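# Press the magnet-marked post's gauge pin fully in

## Task

Find the one post on the checking fixture that has a yellow magnet on it. Drive only that post's gauge pin fully home and keep it there for at least one second; after that the spring is allowed to push it back out. Do not disturb the other three pins or shift the magnet, and do not let anything fall off the table.

## Robot and tools

Robot: two six-joint UR20-type arms, left_arm and right_arm, each ending in a Robotiq 2F-85 two-finger gripper with a wrist camera (cam_left_wrist, cam_right_wrist, each 896x504). The fingers point along the gripper's +z axis and close along its y axis. A camera block juts about 10 cm toward the gripper's +x and turns with it. end_effector_position is the spot between the pads when shut; closed fingertips reach about 19 mm past it, open ones about 6 mm.

Frames: the scene frame has its origin at table-top height halfway between the arms, +z up, +x out over the table, left_arm toward +y. Calibrated bases: left_arm at (+0.060, +0.928, 0) m, right_arm at (-0.064, -0.817, 0) m, both nearly unrotated and level. Hand positions, orientations, velocities and wrist-camera poses in results are in that arm's own base frame. Motion offsets, however, run along the axes of the arm's current Hand target (the gripper's own frame).

execute_actions(actions, cameras): actions is a list of actions; each action is a table of 1 to 15 rows, each row lasting one 1/30 s step, and a short table repeats its final row to fill 15 steps (0.5 s). Every row holds 18 numbers in [-1, 1], covering both arms even if one stays still: left dx, dy, dz, rx, ry, rz, gripper position, force_limit, speed, then the same nine for the right. dx..rz are an offset, not a pose, measured from the Hand target at the start of that action (every row counts from that same start), scaled so 1.0 = 0.6 m or 180 degrees; rx, ry, rz form a single rotation vector. Repeating an offset in a later action moves further. Six zeros re-request the current Hand target. An empty list just returns state and images.

move(target, speed, blend, stop_force, zero, blocking, cameras): target is one 18-number row of the same layout, or a list of up to 15 such rows, all counted as offsets from the Hand targets at the start (not chained). speed is the top path speed in m/s (0.002 to 4.2, default 0.25; turning limited to twice that in rad/s), one value or one per target. blend in metres rounds corners in a list. stop_force (6 to 120 N, shared by both arms) ends an arm's path when its wrist sensor feels that much push against its travel; it is unreliable for light contacts or while the gripper rotates, and must be omitted when backing off something the gripper presses. zero (only with stop_force) re-zeroes moving arms first. blocking=false returns after 0.5 s and cannot be combined with stop_force. Paths are straight, ignore obstacles, lag and overshoot more when fast, and stop at 10 s. The result adds a "move:" line: done, off_target, moving, held or fault per arm, plus limits=paced (pose clipped) or limits=held (steps withheld). done only means within 3 mm and 2 degrees; it says nothing about contact.

wait(seconds 0 to 10) lets time pass holding the last command. stop brakes a running move. zoom_image(camera, region [x0, y0, x1, y1], max 504x504 px, origin top-left) enlarges part of the latest image from cam_left_wrist or cam_right_wrist. zero_wrist_force(arm) tares that arm's sensor. read_manual gives licence text only. finished_scene(scene 1 to 3) ends the scene irreversibly; only call it once the goal holds.

Gripper numbers: position +1 is fully open (85 mm), about -0.8 the pads touch, -1 closes until blocked. force_limit and speed (both start at +1) set grip strength and closing rate (about 20, 85, 150 mm/s at -1, 0, +1). To keep a gripper unchanged, resend its previous three numbers; a 0 is a real command. object_status: 0 moving, 1 blocked while opening, 2 blocked while closing (a grip), 3 reached the request or fully shut. position_measured is in counts: 3 open, 78 about 60 mm, 130 about 40 mm, 180 about 20 mm, 230 pads together.

Behaviour: motion trails commands by roughly 0.2 s; commanded orientation is clipped to within 32 degrees of the actual one each step; a gripper may rest short of its Hand target, and the gap is closed by sending the missing offset. Joint speed caps are 2.09, 2.62 and 3.67 rad/s. Keep paths away from an arm's own base, since that can flip its shoulder posture. A clearance check holds back commands that bring the arms too close, but do not rely on it.

Readings: Wrist force and Wrist torque are along the end effector's axes, shown as the force the surface applies to the arm; a third line gives the peak since the last result. Joint torques include the arm's own weight. A MOTOR HOT line appears at 70 °C; 85 °C brakes the arm for 30 to 60 s.

Avoid: hitting anything hard or fast, pressing past a firm stop (the arms are stiff), net force near 150 N (±25) or joint torque at the limits (shoulder 678, elbow 398, wrists 98.4 N m), which freeze the arm for 10 s; any contact between the two arms; dropping or knocking things off the table; touching the wrong pins or the magnet. A sensible press: locate the magnet post in the cameras, line the closed fingertips up over its pin, approach slowly with stop_force, advance gently until the pin bottoms, wait about a second, then retreat without stop_force.

Each tool is called after "Call:" by a JSON object that holds its "method" and its "body", one argument or row to a line.

## Session

Call:
{"method": "execute_actions", "body": {
  "actions": []
}}

Scene clock: 0.00 s.
left_arm: end_effector_position=(+0.6452, +0.5338, +0.3687) position_measured=3 object_status=3 end_effector_quat_wxyz=(+0.054, +0.895, -0.431, +0.101) | right_arm: end_effector_position=(+1.0094, -0.4085, +0.1239) position_measured=3 object_status=3 end_effector_quat_wxyz=(+0.497, -0.362, -0.574, -0.541)
Joint positions: left_arm=[0.541 -1.507 2.094 -2.179 -1.799 -1.706] | right_arm=[2.693 -2.576 -1.22 -2.623 2.507 -0.374]
Joint velocities: within noise
Joint torques (N m): no reading
Motor temperatures (°C): left_arm=[24 36 26 39 35 34] | right_arm=[29 36 36 38 34 39]
Wrist force (N): no reading
Wrist torque (N m): no reading
Wrist force, peak (N): no reading
Hand target: left_arm +0.6452, +0.5338, +0.3687; +0.054, +0.895, -0.431, +0.101 | right_arm +1.0094, -0.4085, +0.1239; +0.497, -0.362, -0.574, -0.541
Tool commands: left_gripper/position=+1.0 left_gripper/force_limit=+1.0 left_gripper/speed=+1.0 right_gripper/position=+1.0 right_gripper/force_limit=+1.0 right_gripper/speed=+1.0

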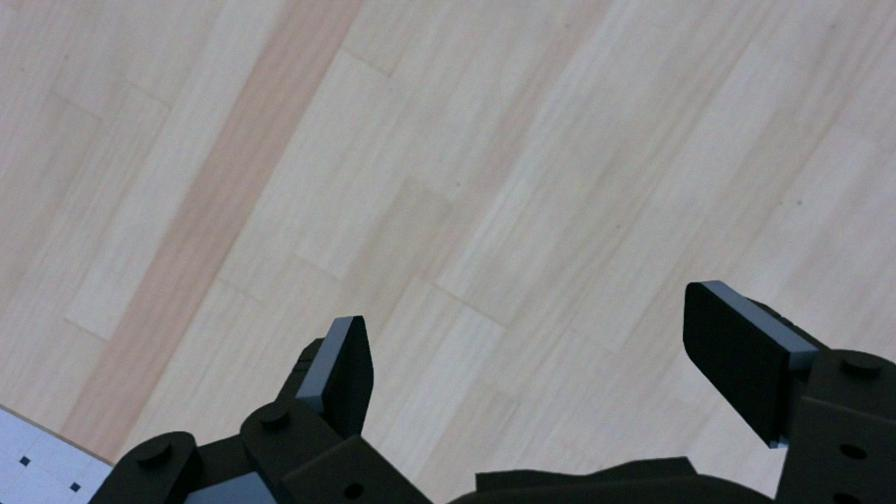

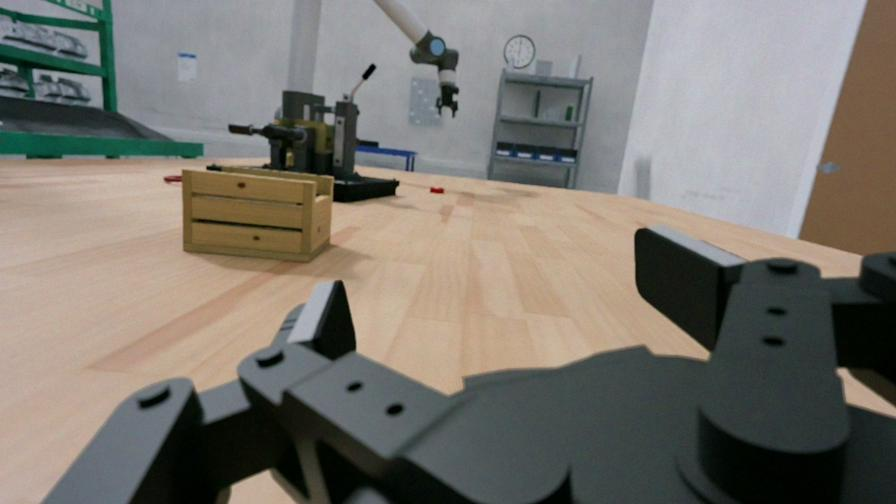

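Call:
{"method": "zoom_image", "body": {
  "camera": "cam_right_wrist",
  "region": [160, 40, 480, 270]
}}

Call:
{"method": "zoom_image", "body": {
  "camera": "cam_left_wrist",
  "region": [0, 380, 200, 504]
}}

Scaled by 1.575 from the camera's 896x504 image, which has a finer 1280x720 frame.

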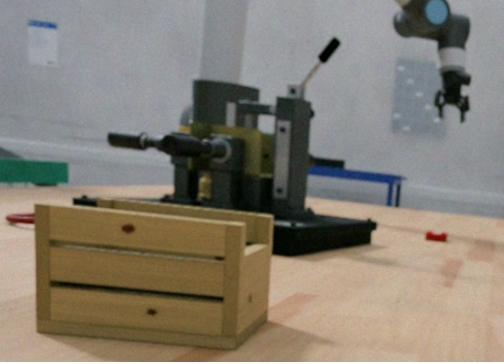

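Scaled by 2.520 from the camera's 896x504 image, which has a finer 1280x720 frame.

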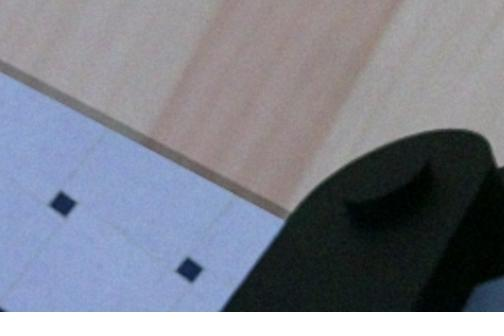

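Call:
{"method": "move", "body": {
  "target": [0.62,0.585,-0.02,0,0,0,1,1,1,0,0,0,0,0,0,1,1,1],
  "speed": 0.4
}}

Call:
{"method": "move", "body": {
  "target": [0.62,0.585,-0.02,0,0,0,1,1,1,0,0,0,0,0,0,1,1,1],
  "speed": 0.4
}}

Scene clock: 3.00 s.
left_arm: end_effector_position=(+0.5955, +0.0345, +0.4680) position_measured=3 object_status=3 end_effector_quat_wxyz=(+0.054, +0.895, -0.431, +0.101) | right_arm: end_effector_position=(+1.0094, -0.4085, +0.1239) position_measured=3 object_status=3 end_effector_quat_wxyz=(+0.497, -0.362, -0.574, -0.541)
Joint positions: left_arm=[-0.195 -1.941 2.322 -2.121 -1.725 -2.453] | right_arm=[2.693 -2.576 -1.22 -2.623 2.507 -0.374]
Joint velocities: within noise
Joint torques (N m): left_arm=[-11.46 -38.55 -83.12 -6.99 4.85 -4.68] | right_arm=[1.57 248.48 73.78 -3.23 0.73 0.19]
Motor temperatures (°C): left_arm=[24 36 26 39 35 34] | right_arm=[29 36 36 38 34 39]
Wrist force (N): left_arm=[-0.1 -0.2 -0.1] | right_arm=[-0.1 -0.1 0.1]
Wrist torque (N m): left_arm=[-0.09 -0.04 -0.03] | right_arm=[-0.03 0.02 0.00]
Wrist force, peak (N): left_arm=[2.9 2.8 0.0] | right_arm=[0.1 0.2 0.6]
Hand target: left_arm +0.5955, +0.0344, +0.4680; +0.054, +0.895, -0.431, +0.101 | right_arm +1.0094, -0.4085, +0.1239; +0.497, -0.362, -0.574, -0.541
Off the commanded pose: left_arm 0.000 m, 0 deg | right_arm 0.000 m, 0 deg.
move: done
camera_calibration:
cam_left_wrist: T_world_to_cam=[[-0.854395, -0.519376, -0.0160802, 0.551076], [-0.518451, 0.849978, 0.0935224, 0.258834], [-0.0349055, 0.0882418, -0.995487, 0.609654], [0, 0, 0, 1]] pos_world=[0.626309, 0.0124151, 0.591558]

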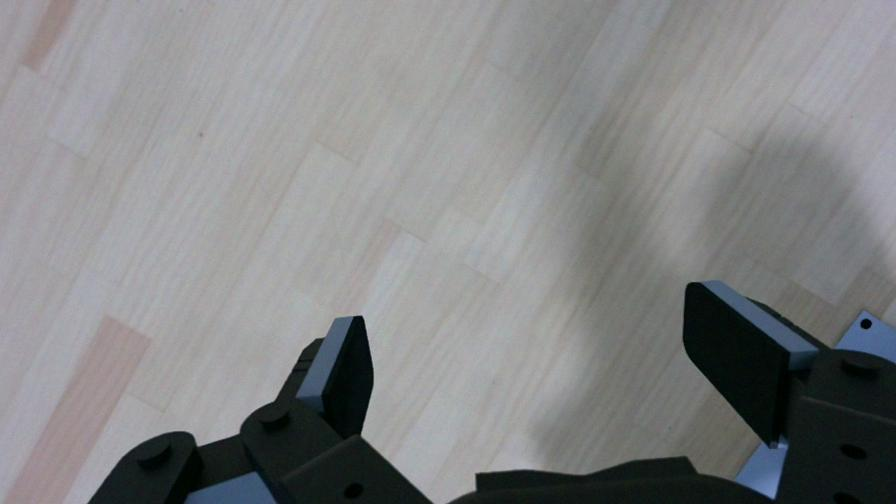

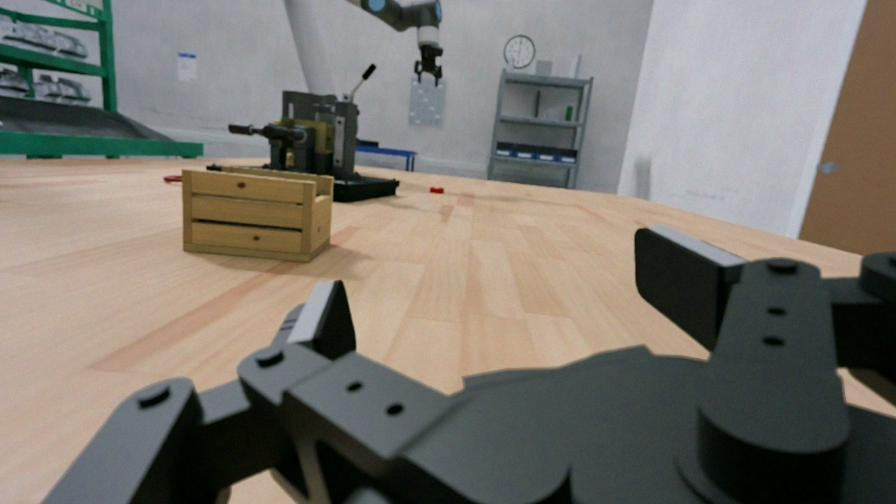

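Scene clock: 4.93 s.
left_arm: end_effector_position=(+0.5458, -0.4647, +0.5673) position_measured=3 object_status=3 end_effector_quat_wxyz=(+0.054, +0.895, -0.431, +0.101) | right_arm: end_effector_position=(+1.0094, -0.4085, +0.1239) position_measured=3 object_status=3 end_effector_quat_wxyz=(+0.497, -0.362, -0.574, -0.541)
Joint positions: left_arm=[-0.996 -1.858 2.142 -2.083 -1.558 -3.239] | right_arm=[2.693 -2.576 -1.22 -2.623 2.507 -0.374]
Joint velocities: within noise
Joint torques (N m): left_arm=[-12.59 -8.4 -124.08 -7.68 5.06 -2.87] | right_arm=[-4.04 246.63 73 -1.42 1.08 0.51]
Motor temperatures (°C): left_arm=[24 36 26 39 35 34] | right_arm=[29 36 36 38 34 39]
Wrist force (N): left_arm=[0.2 -0.2 -0.5] | right_arm=[0.3 0.0 0.4]
Wrist torque (N m): left_arm=[-0.13 -0.02 0.05] | right_arm=[0.00 -0.05 0.00]
Wrist force, peak (N): left_arm=[-3.2 -3.0 0.2] | right_arm=[0.1 0.5 0.5]
Hand target: left_arm +0.5458, -0.4650, +0.5674; +0.054, +0.895, -0.431, +0.101 | right_arm +1.0094, -0.4085, +0.1239; +0.497, -0.362, -0.574, -0.541
Off the commanded pose: left_arm 0.000 m, 0 deg | right_arm 0.000 m, 0 deg.
move: done
camera_calibration:
cam_left_wrist: T_world_to_cam=[[-0.854395, -0.519376, -0.0160802, 0.250936], [-0.518451, 0.849978, 0.0935224, 0.648089], [-0.0349055, 0.0882418, -0.995487, 0.750822], [0, 0, 0, 1]] pos_world=[0.576609, -0.486785, 0.690858]

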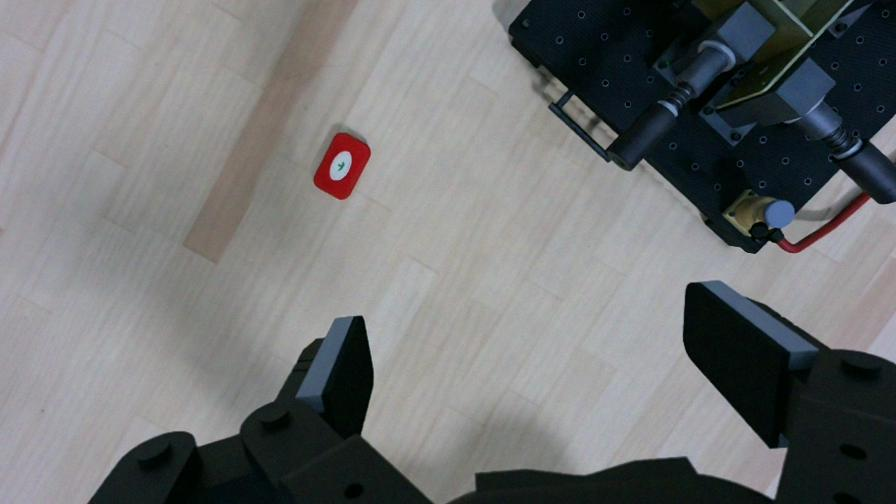

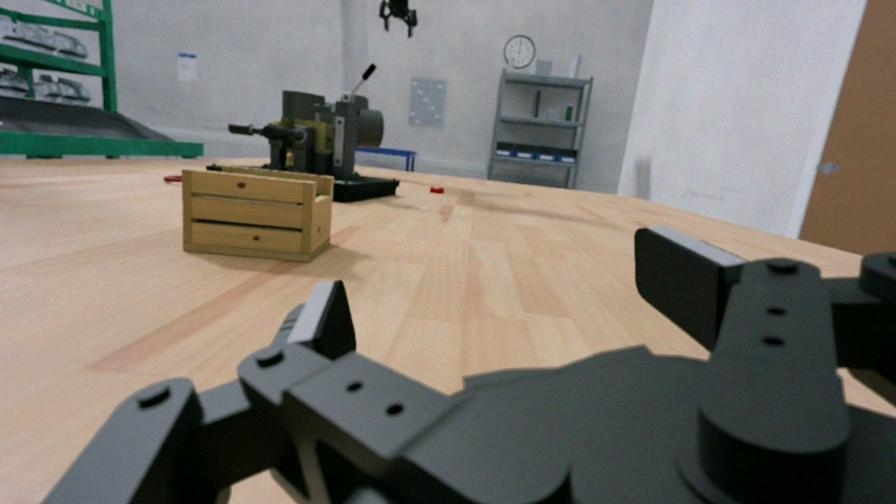

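Call:
{"method": "zoom_image", "body": {
  "camera": "cam_left_wrist",
  "region": [480, 0, 896, 260]
}}

Scaled by 1.212 from the camera's 896x504 image, which has a finer 1280x720 frame.

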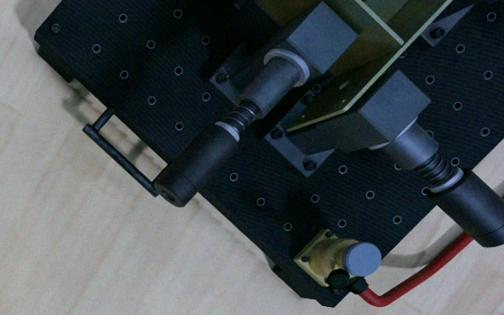

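Call:
{"method": "move", "body": {
  "target": [0.33,0.56,-0.09,0,0,0,1,1,1,0,0,0,0,0,0,1,1,1],
  "speed": 0.3,
  "cameras": ["cam_left_wrist"]
}}

Call:
{"method": "zoom_image", "body": {
  "camera": "cam_left_wrist",
  "region": [200, 0, 704, 504]
}}

Scene clock: 7.33 s.
left_arm: end_effector_position=(+0.3964, -0.8148, +0.6680) position_measured=3 object_status=3 end_effector_quat_wxyz=(+0.054, +0.895, -0.431, +0.101) | right_arm: end_effector_position=(+1.0094, -0.4085, +0.1239) position_measured=3 object_status=3 end_effector_quat_wxyz=(+0.497, -0.362, -0.574, -0.541)
Joint positions: left_arm=[-1.379 -1.647 1.831 -1.962 -1.474 -3.613] | right_arm=[2.693 -2.576 -1.22 -2.623 2.507 -0.374]
Joint velocities: within noise
Joint torques (N m): left_arm=[-14.2 -54.07 -122.63 -8.19 6.69 -3.91] | right_arm=[1.36 250.16 72.58 -1.33 1.8 1.18]
Motor temperatures (°C): left_arm=[24 36 26 39 35 34] | right_arm=[29 36 36 38 34 39]
Wrist force (N): left_arm=[0.0 -1.2 0.5] | right_arm=[0.0 0.2 0.3]
Wrist torque (N m): left_arm=[-0.18 0.04 0.04] | right_arm=[0.03 -0.01 0.00]
Wrist force, peak (N): left_arm=[-1.7 -3.3 0.6] | right_arm=[0.2 0.4 0.5]
Hand target: left_arm +0.3963, -0.8150, +0.6680; +0.054, +0.895, -0.431, +0.101 | right_arm +1.0094, -0.4085, +0.1239; +0.497, -0.362, -0.574, -0.541
Off the commanded pose: left_arm 0.000 m, 0 deg | right_arm 0.000 m, 0 deg.
move: done
camera_calibration:
cam_left_wrist: T_world_to_cam=[[-0.854395, -0.519376, -0.0160802, -0.0569243], [-0.518451, 0.849978, 0.0935224, 0.858792], [-0.0349055, 0.0882418, -0.995487, 0.876746], [0, 0, 0, 1]] pos_world=[0.427209, -0.836885, 0.791558]
Images, in order (width x height): cam_left_wrist 896x504.

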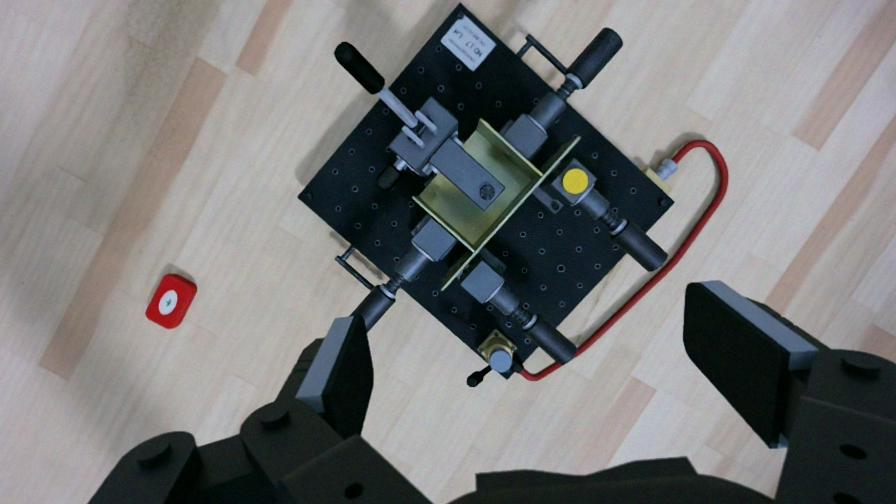

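Scaled by 1.000.

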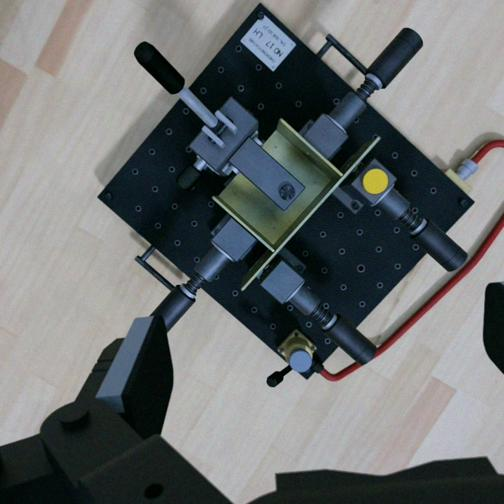

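Call:
{"method": "move", "body": {
  "target": [-0.28,0.517,0.365,-0.0875,-0.037,0.768,-1,-1,0,0,0,0,0,0,0,1,1,1],
  "speed": 0.35,
  "cameras": ["cam_left_wrist"]
}}

Call:
{"method": "zoom_image", "body": {
  "camera": "cam_left_wrist",
  "region": [200, 0, 704, 504]
}}

Scene clock: 13.87 s.
left_arm: end_effector_position=(+0.0809, -0.9206, +0.4196) position_measured=232 object_status=3 end_effector_quat_wxyz=(-0.001, +0.090, +0.996, +0.001) | right_arm: end_effector_position=(+1.0094, -0.4085, +0.1239) position_measured=3 object_status=3 end_effector_quat_wxyz=(+0.497, -0.362, -0.574, -0.541)
Joint positions: left_arm=[-1.702 -1.458 1.938 -2.049 -1.572 -1.521] | right_arm=[2.693 -2.576 -1.22 -2.623 2.507 -0.374]
Joint velocities: within noise
Joint torques (N m): left_arm=[-16.5 -90.16 -120.42 -11.64 5.12 1.55] | right_arm=[-0.12 254.99 74.41 -0.16 3.92 2.93]
Motor temperatures (°C): left_arm=[24 36 26 39 35 34] | right_arm=[29 36 36 37 34 39]
Wrist force (N): left_arm=[0.2 -0.2 -0.2] | right_arm=[0.2 0.1 -0.1]
Wrist torque (N m): left_arm=[-0.12 -0.15 0.06] | right_arm=[0.01 -0.03 0.00]
Wrist force, peak (N): left_arm=[0.5 -2.3 -0.7] | right_arm=[0.3 0.7 0.4]
Hand target: left_arm +0.0809, -0.9207, +0.4195; -0.001, +0.091, +0.996, +0.001 | right_arm +1.0094, -0.4085, +0.1239; +0.497, -0.362, -0.574, -0.541
Off the commanded pose: left_arm 0.000 m, 0 deg | right_arm 0.000 m, 0 deg.
move: done
camera_calibration:
cam_left_wrist: T_world_to_cam=[[0.305366, 0.952221, 0.00508821, 0.866646], [0.903272, -0.291352, 0.314983, -0.450286], [0.301416, -0.0915893, -0.949084, 0.415516], [0, 0, 0, 1]] pos_world=[0.0168426, -0.918374, 0.531782]
Images, in order (width x height): cam_left_wrist 896x504.

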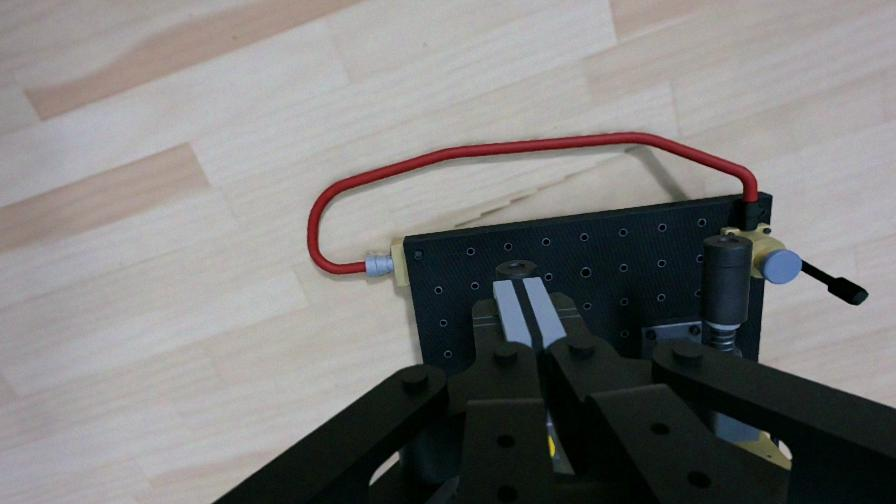

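Scaled by 1.000.

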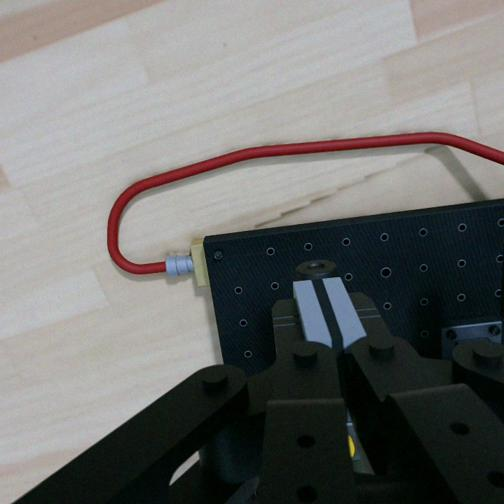

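Call:
{"method": "move", "body": {
  "target": [-0.03,0.043,0.25,0,0,0.998,-1,-1,0,0,0,0,0,0,0,1,1,1],
  "speed": 0.5,
  "cameras": ["cam_left_wrist"]
}}

Call:
{"method": "zoom_image", "body": {
  "camera": "cam_left_wrist",
  "region": [200, 0, 704, 504]
}}

Scene clock: 19.20 s.
left_arm: end_effector_position=(+0.1031, -0.8983, +0.2696) position_measured=232 object_status=3 end_effector_quat_wxyz=(-0.001, +0.996, -0.087, +0.000) | right_arm: end_effector_position=(+1.0094, -0.4085, +0.1239) position_measured=3 object_status=3 end_effector_quat_wxyz=(+0.497, -0.362, -0.574, -0.541)
Joint positions: left_arm=[-1.68 -1.372 2.082 -2.279 -1.572 1.636] | right_arm=[2.693 -2.576 -1.22 -2.623 2.507 -0.374]
Joint velocities: within noise
Joint torques (N m): left_arm=[19.19 -99.29 -63.43 -12.69 -4.59 1.9] | right_arm=[-8.45 252.28 75.9 -0.33 3.38 3.57]
Motor temperatures (°C): left_arm=[24 36 26 39 35 34] | right_arm=[29 36 36 37 34 39]
Wrist force (N): left_arm=[0.1 -0.2 -0.5] | right_arm=[0.0 0.3 0.2]
Wrist torque (N m): left_arm=[-0.07 -0.11 0.01] | right_arm=[0.05 0.01 -0.01]
Wrist force, peak (N): left_arm=[0.2 -0.5 -1.1] | right_arm=[0.2 0.5 0.8]
Hand target: left_arm +0.1031, -0.8983, +0.2696; -0.001, +0.996, -0.087, -0.001 | right_arm +1.0094, -0.4085, +0.1239; +0.497, -0.362, -0.574, -0.541
Off the commanded pose: left_arm 0.000 m, 0 deg | right_arm 0.000 m, 0 deg.
move: done
camera_calibration:
cam_left_wrist: T_world_to_cam=[[-0.299399, -0.954124, 0.00260941, -0.81011], [-0.904532, 0.284706, 0.317435, 0.286638], [-0.303615, 0.0926795, -0.948276, 0.496214], [0, 0, 0, 1]] pos_world=[0.167385, -0.900542, 0.381673]
Images, in order (width x height): cam_left_wrist 896x504.

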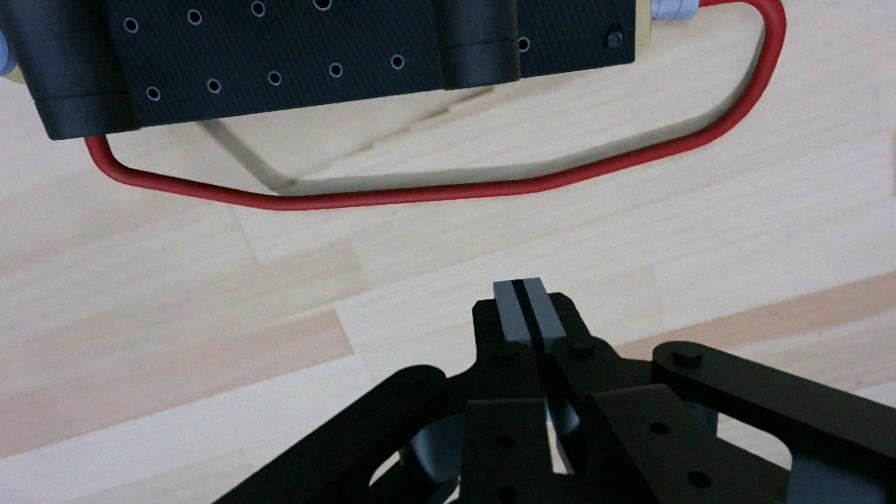

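Scaled by 1.000.

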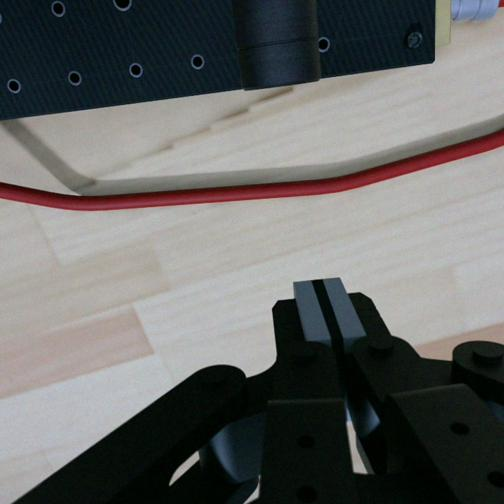

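Call:
{"method": "move", "body": {
  "target": [0.0345,0.003,0.156,0,0,0,-1,-1,0,0,0,0,0,0,0,1,1,1],
  "speed": 0.15,
  "cameras": ["cam_left_wrist"]
}}

Call:
{"method": "zoom_image", "body": {
  "camera": "cam_left_wrist",
  "region": [300, 0, 700, 350]
}}

Scene clock: 21.27 s.
left_arm: end_effector_position=(+0.1230, -0.9035, +0.1761) position_measured=232 object_status=3 end_effector_quat_wxyz=(-0.001, +0.996, -0.087, -0.001) | right_arm: end_effector_position=(+1.0094, -0.4085, +0.1239) position_measured=3 object_status=3 end_effector_quat_wxyz=(+0.497, -0.362, -0.574, -0.541)
Joint positions: left_arm=[-1.657 -1.276 2.127 -2.421 -1.572 1.659] | right_arm=[2.693 -2.576 -1.22 -2.623 2.507 -0.374]
Joint velocities: within noise
Joint torques (N m): left_arm=[23.75 -100.34 -49.22 -13.87 4.01 3.27] | right_arm=[-5.62 254.97 76.05 -0.87 3.71 3.68]
Motor temperatures (°C): left_arm=[24 36 26 39 35 34] | right_arm=[29 36 36 37 34 39]
Wrist force (N): left_arm=[-0.3 -0.3 0.2] | right_arm=[0.1 0.0 0.4]
Wrist torque (N m): left_arm=[-0.14 -0.04 0.02] | right_arm=[0.00 -0.02 0.00]
Wrist force, peak (N): left_arm=[-0.5 -0.2 -2.6] | right_arm=[0.4 0.6 0.3]
Hand target: left_arm +0.1231, -0.9035, +0.1759; -0.001, +0.996, -0.087, -0.001 | right_arm +1.0094, -0.4085, +0.1239; +0.497, -0.362, -0.574, -0.541
Off the commanded pose: left_arm 0.000 m, 0 deg | right_arm 0.000 m, 0 deg.
move: done
camera_calibration:
cam_left_wrist: T_world_to_cam=[[-0.299598, -0.954062, 0.00268196, -0.808767], [-0.904466, 0.284916, 0.317435, 0.336066], [-0.303616, 0.0926769, -0.948276, 0.414102], [0, 0, 0, 1]] pos_world=[0.187384, -0.905742, 0.288173]
Images, in order (width x height): cam_left_wrist 896x504.

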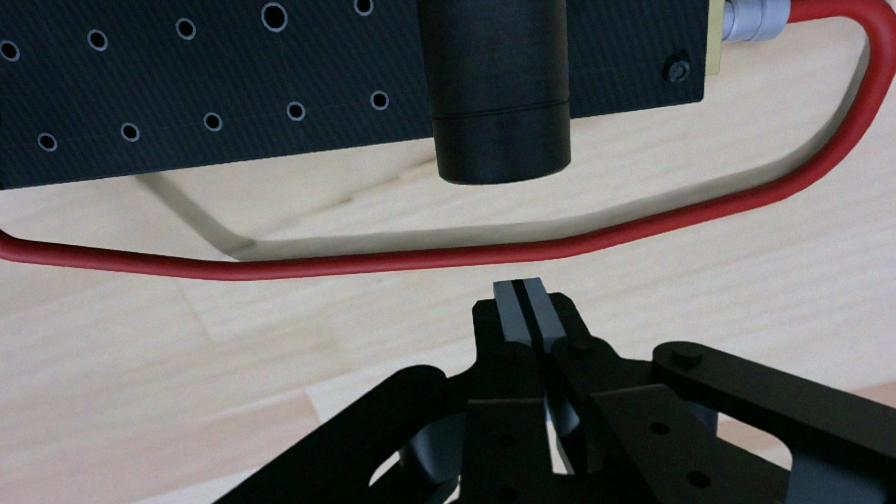

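Scaled by 1.260 from the camera's 896x504 image, which has a finer 1280x720 frame.

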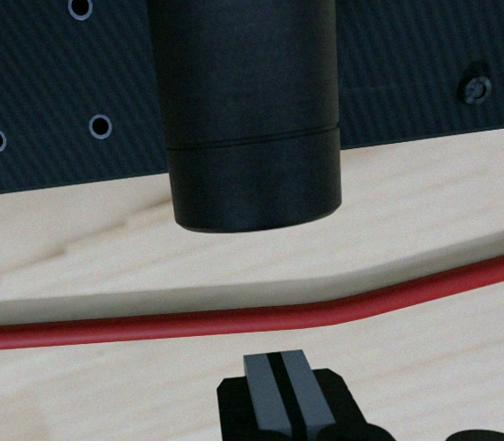

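Call:
{"method": "move", "body": {
  "target": [0.12,0.003,0,0,0,0,-1,-1,0,0,0,0,0,0,0,1,1,1],
  "speed": 0.03,
  "stop_force": 25,
  "cameras": ["cam_left_wrist"]
}}

Call:
{"method": "zoom_image", "body": {
  "camera": "cam_left_wrist",
  "region": [300, 0, 700, 350]
}}

Scene clock: 25.40 s.
left_arm: end_effector_position=(+0.1733, -0.9137, +0.1759) position_measured=232 object_status=3 end_effector_quat_wxyz=(-0.001, +0.996, -0.087, -0.001) | right_arm: end_effector_position=(+1.0094, -0.4085, +0.1239) position_measured=3 object_status=3 end_effector_quat_wxyz=(+0.497, -0.362, -0.574, -0.541)
Joint positions: left_arm=[-1.601 -1.259 2.102 -2.412 -1.572 1.716] | right_arm=[2.693 -2.576 -1.22 -2.623 2.507 -0.374]
Joint velocities: within noise
Joint torques (N m): left_arm=[-8.17 -164.73 -56.29 -6.5 0.27 -4.1] | right_arm=[-8.97 253.49 73.13 -1.04 3.41 3.75]
Motor temperatures (°C): left_arm=[24 36 26 39 35 34] | right_arm=[29 36 36 37 34 39]
Wrist force (N): left_arm=[-13.9 3.1 1.2] | right_arm=[0.2 0.5 0.1]
Wrist torque (N m): left_arm=[-0.17 -0.06 0.04] | right_arm=[0.08 -0.05 0.00]
Wrist force, peak (N): left_arm=[-108.9 -15.9 -20.9] | right_arm=[0.1 0.3 0.8]
Hand target: left_arm +0.1733, -0.9137, +0.1759; -0.001, +0.996, -0.087, -0.001 (not the last commanded pose) | right_arm +1.0094, -0.4085, +0.1239; +0.497, -0.362, -0.574, -0.541
Off the commanded pose: left_arm 0.021 m, 0 deg | right_arm 0.000 m, 0 deg.
move: contact (left_arm)
camera_calibration:
cam_left_wrist: T_world_to_cam=[[-0.299598, -0.954062, 0.00268196, -0.803458], [-0.904466, 0.284916, 0.317435, 0.38444], [-0.303616, 0.0926769, -0.948276, 0.430099], [0, 0, 0, 1]] pos_world=[0.237584, -0.915942, 0.287973]
Images, in order (width x height): cam_left_wrist 896x504.

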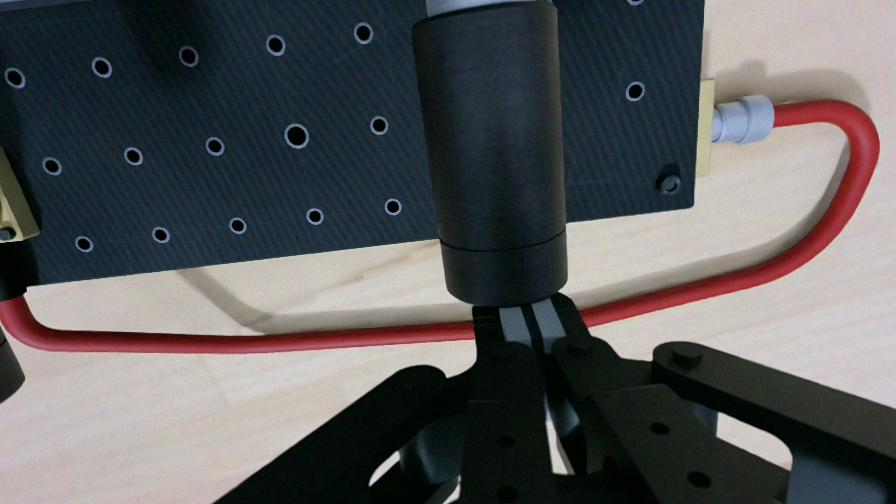

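Scaled by 1.260 from the camera's 896x504 image, which has a finer 1280x720 frame.

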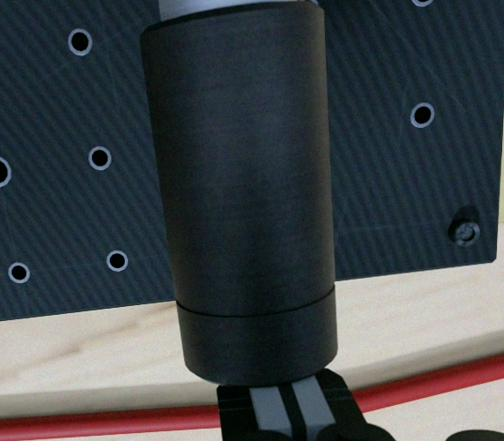

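Call:
{"method": "move", "body": {
  "target": [0.025,0,0,0,0,0,-1,-1,0,0,0,0,0,0,0,1,1,1],
  "speed": 0.005,
  "stop_force": 40,
  "zero": false,
  "cameras": ["cam_left_wrist"]
}}

Call:
{"method": "zoom_image", "body": {
  "camera": "cam_left_wrist",
  "region": [300, 0, 700, 350]
}}

Scene clock: 26.60 s.
left_arm: end_effector_position=(+0.1736, -0.9137, +0.1759) position_measured=232 object_status=3 end_effector_quat_wxyz=(-0.001, +0.996, -0.087, -0.001) | right_arm: end_effector_position=(+1.0094, -0.4085, +0.1239) position_measured=3 object_status=3 end_effector_quat_wxyz=(+0.497, -0.362, -0.574, -0.541)
Joint positions: left_arm=[-1.6 -1.259 2.102 -2.412 -1.572 1.716] | right_arm=[2.693 -2.576 -1.22 -2.623 2.507 -0.374]
Joint velocities: within noise
Joint torques (N m): left_arm=[16.03 -146.34 -64.01 -10.54 19.69 -3.97] | right_arm=[-6.46 258.93 74.74 -0.79 2.76 3.47]
Motor temperatures (°C): left_arm=[24 36 26 39 35 34] | right_arm=[29 36 36 37 34 39]
Wrist force (N): left_arm=[-42.9 6.0 3.5] | right_arm=[0.1 0.3 0.5]
Wrist torque (N m): left_arm=[-0.14 -0.06 -0.06] | right_arm=[0.05 -0.02 0.00]
Wrist force, peak (N): left_arm=[-49.7 8.9 2.6] | right_arm=[0.2 0.5 0.5]
Hand target: left_arm +0.1736, -0.9136, +0.1758; -0.001, +0.996, -0.087, -0.001 (not the last commanded pose) | right_arm +1.0094, -0.4085, +0.1239; +0.497, -0.362, -0.574, -0.541
Off the commanded pose: left_arm 0.015 m, 0 deg | right_arm 0.000 m, 0 deg.
move: contact (left_arm)
camera_calibration:
cam_left_wrist: T_world_to_cam=[[-0.299609, -0.954058, 0.00264892, -0.803322], [-0.904392, 0.284894, 0.317663, 0.384699], [-0.303824, 0.0927793, -0.9482, 0.430342], [0, 0, 0, 1]] pos_world=[0.237984, -0.915942, 0.287973]
Images, in order (width x height): cam_left_wrist 896x504.

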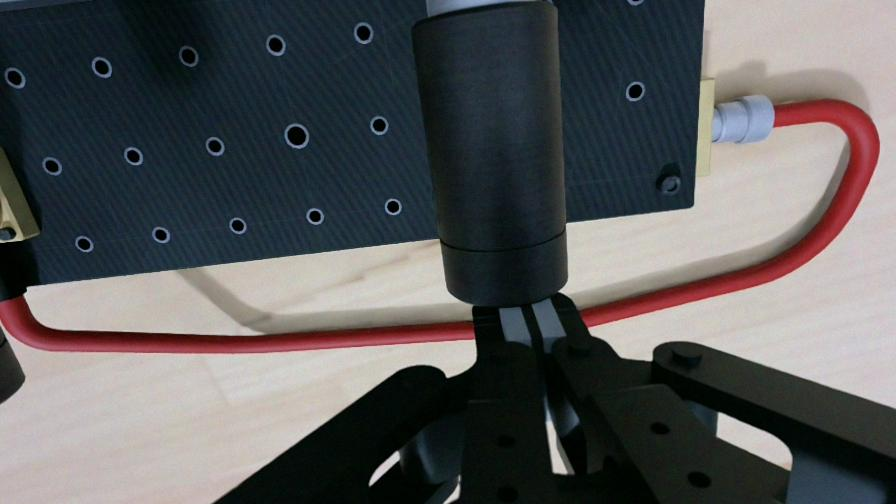

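Scaled by 1.260 from the camera's 896x504 image, which has a finer 1280x720 frame.

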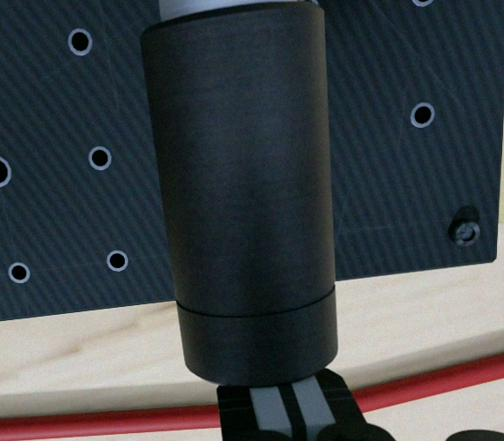

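Call:
{"method": "wait", "body": {
  "seconds": 1.3,
  "cameras": ["cam_left_wrist"]
}}

Call:
{"method": "move", "body": {
  "target": [-0.1,0,0,0,0,0,-1,-1,0,0,0,0,0,0,0,1,1,1],
  "speed": 0.08,
  "cameras": ["cam_left_wrist"]
}}

Scene clock: 28.13 s.
left_arm: end_effector_position=(+0.1736, -0.9136, +0.1758) position_measured=232 object_status=3 end_effector_quat_wxyz=(-0.001, +0.996, -0.087, -0.001) | right_arm: end_effector_position=(+1.0094, -0.4085, +0.1239) position_measured=3 object_status=3 end_effector_quat_wxyz=(+0.497, -0.362, -0.574, -0.541)
Joint positions: left_arm=[-1.6 -1.259 2.102 -2.412 -1.572 1.716] | right_arm=[2.693 -2.576 -1.22 -2.623 2.507 -0.374]
Joint velocities: within noise
Joint torques (N m): left_arm=[18.97 -149.48 -57.46 -11.97 18.79 -3.95] | right_arm=[-1.02 254.75 75.59 -0.69 3.46 4.05]
Motor temperatures (°C): left_arm=[24 36 26 39 35 34] | right_arm=[29 36 36 37 34 39]
Wrist force (N): left_arm=[-42.3 6.5 -1.9] | right_arm=[-0.1 0.3 0.1]
Wrist torque (N m): left_arm=[-0.20 0.05 -0.05] | right_arm=[0.07 0.02 0.00]
Wrist force, peak (N): left_arm=[-43.3 6.2 3.4] | right_arm=[0.3 0.3 0.6]
Hand target: left_arm +0.1736, -0.9136, +0.1758; -0.001, +0.996, -0.087, -0.001 (not the last commanded pose) | right_arm +1.0094, -0.4085, +0.1239; +0.497, -0.362, -0.574, -0.541
Tool commands: left_gripper/position=-1.0 left_gripper/force_limit=-1.0 left_gripper/speed=+0.0 right_gripper/position=+1.0 right_gripper/force_limit=+1.0 right_gripper/speed=+1.0
Off the commanded pose: left_arm 0.015 m, 0 deg | right_arm 0.000 m, 0 deg.
wait: 1.30 s; at rest from the start
camera_calibration:
cam_left_wrist: T_world_to_cam=[[-0.299609, -0.954058, 0.00264892, -0.803352], [-0.904392, 0.284894, 0.317663, 0.384609], [-0.303824, 0.0927793, -0.9482, 0.430312], [0, 0, 0, 1]] pos_world=[0.237884, -0.915942, 0.287973]
Images, in order (width x height): cam_left_wrist 896x504.

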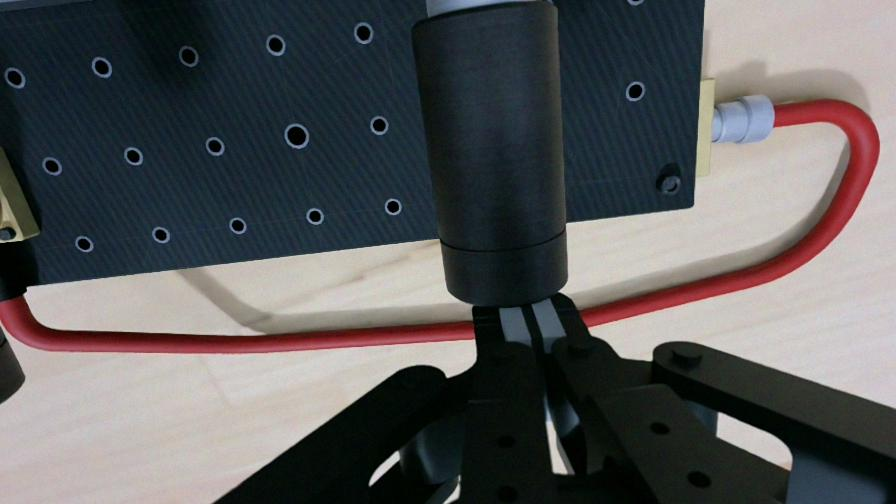

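Scene clock: 29.30 s.
left_arm: end_effector_position=(+0.1147, -0.9032, +0.1759) position_measured=232 object_status=3 end_effector_quat_wxyz=(-0.001, +0.996, -0.087, -0.001) | right_arm: end_effector_position=(+1.0094, -0.4085, +0.1239) position_measured=3 object_status=3 end_effector_quat_wxyz=(+0.497, -0.362, -0.574, -0.541)
Joint positions: left_arm=[-1.667 -1.277 2.129 -2.421 -1.572 1.65] | right_arm=[2.693 -2.576 -1.22 -2.623 2.507 -0.374]
Joint velocities: within noise
Joint torques (N m): left_arm=[-25.71 -166.09 -55.91 -13.43 -0.78 -4.82] | right_arm=[-1.85 251.85 75.95 -0.71 3.45 2.78]
Motor temperatures (°C): left_arm=[24 36 26 39 35 34] | right_arm=[29 36 36 37 34 39]
Wrist force (N): left_arm=[-3.4 6.1 -0.3] | right_arm=[0.0 0.3 0.0]
Wrist torque (N m): left_arm=[1.04 0.53 0.02] | right_arm=[0.04 0.00 -0.01]
Wrist force, peak (N): left_arm=[-41.5 6.6 -1.9] | right_arm=[0.1 0.5 0.5]
Hand target: left_arm +0.1145, -0.9032, +0.1759; -0.001, +0.996, -0.087, -0.001 | right_arm +1.0094, -0.4085, +0.1239; +0.497, -0.362, -0.574, -0.541
Off the commanded pose: left_arm 0.000 m, 0 deg | right_arm 0.000 m, 0 deg.
move: done
camera_calibration:
cam_left_wrist: T_world_to_cam=[[-0.29961, -0.954058, 0.00264907, -0.810982], [-0.904392, 0.284895, 0.317663, 0.328349], [-0.303824, 0.0927793, -0.9482, 0.411442], [0, 0, 0, 1]] pos_world=[0.178984, -0.905442, 0.287973]
Images, in order (width x height): cam_left_wrist 896x504.

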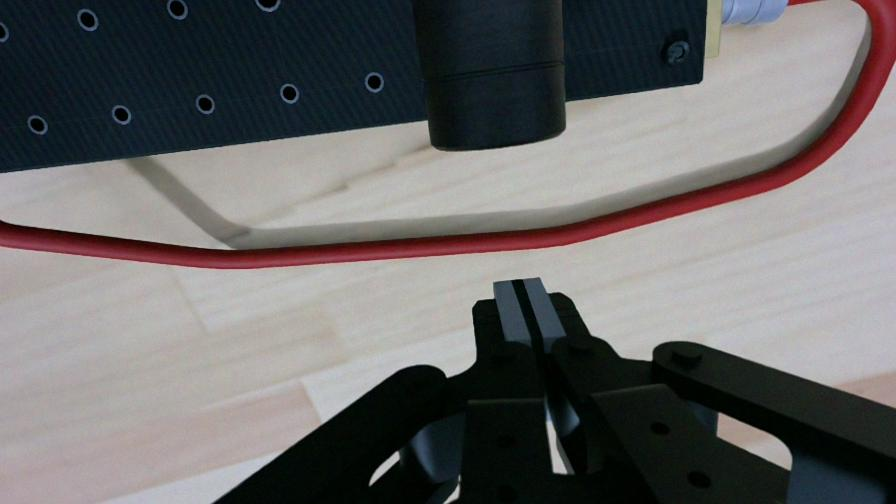

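Call:
{"method": "finished_scene", "body": {
  "scene": 1
}}

The scene is finished: the task was done.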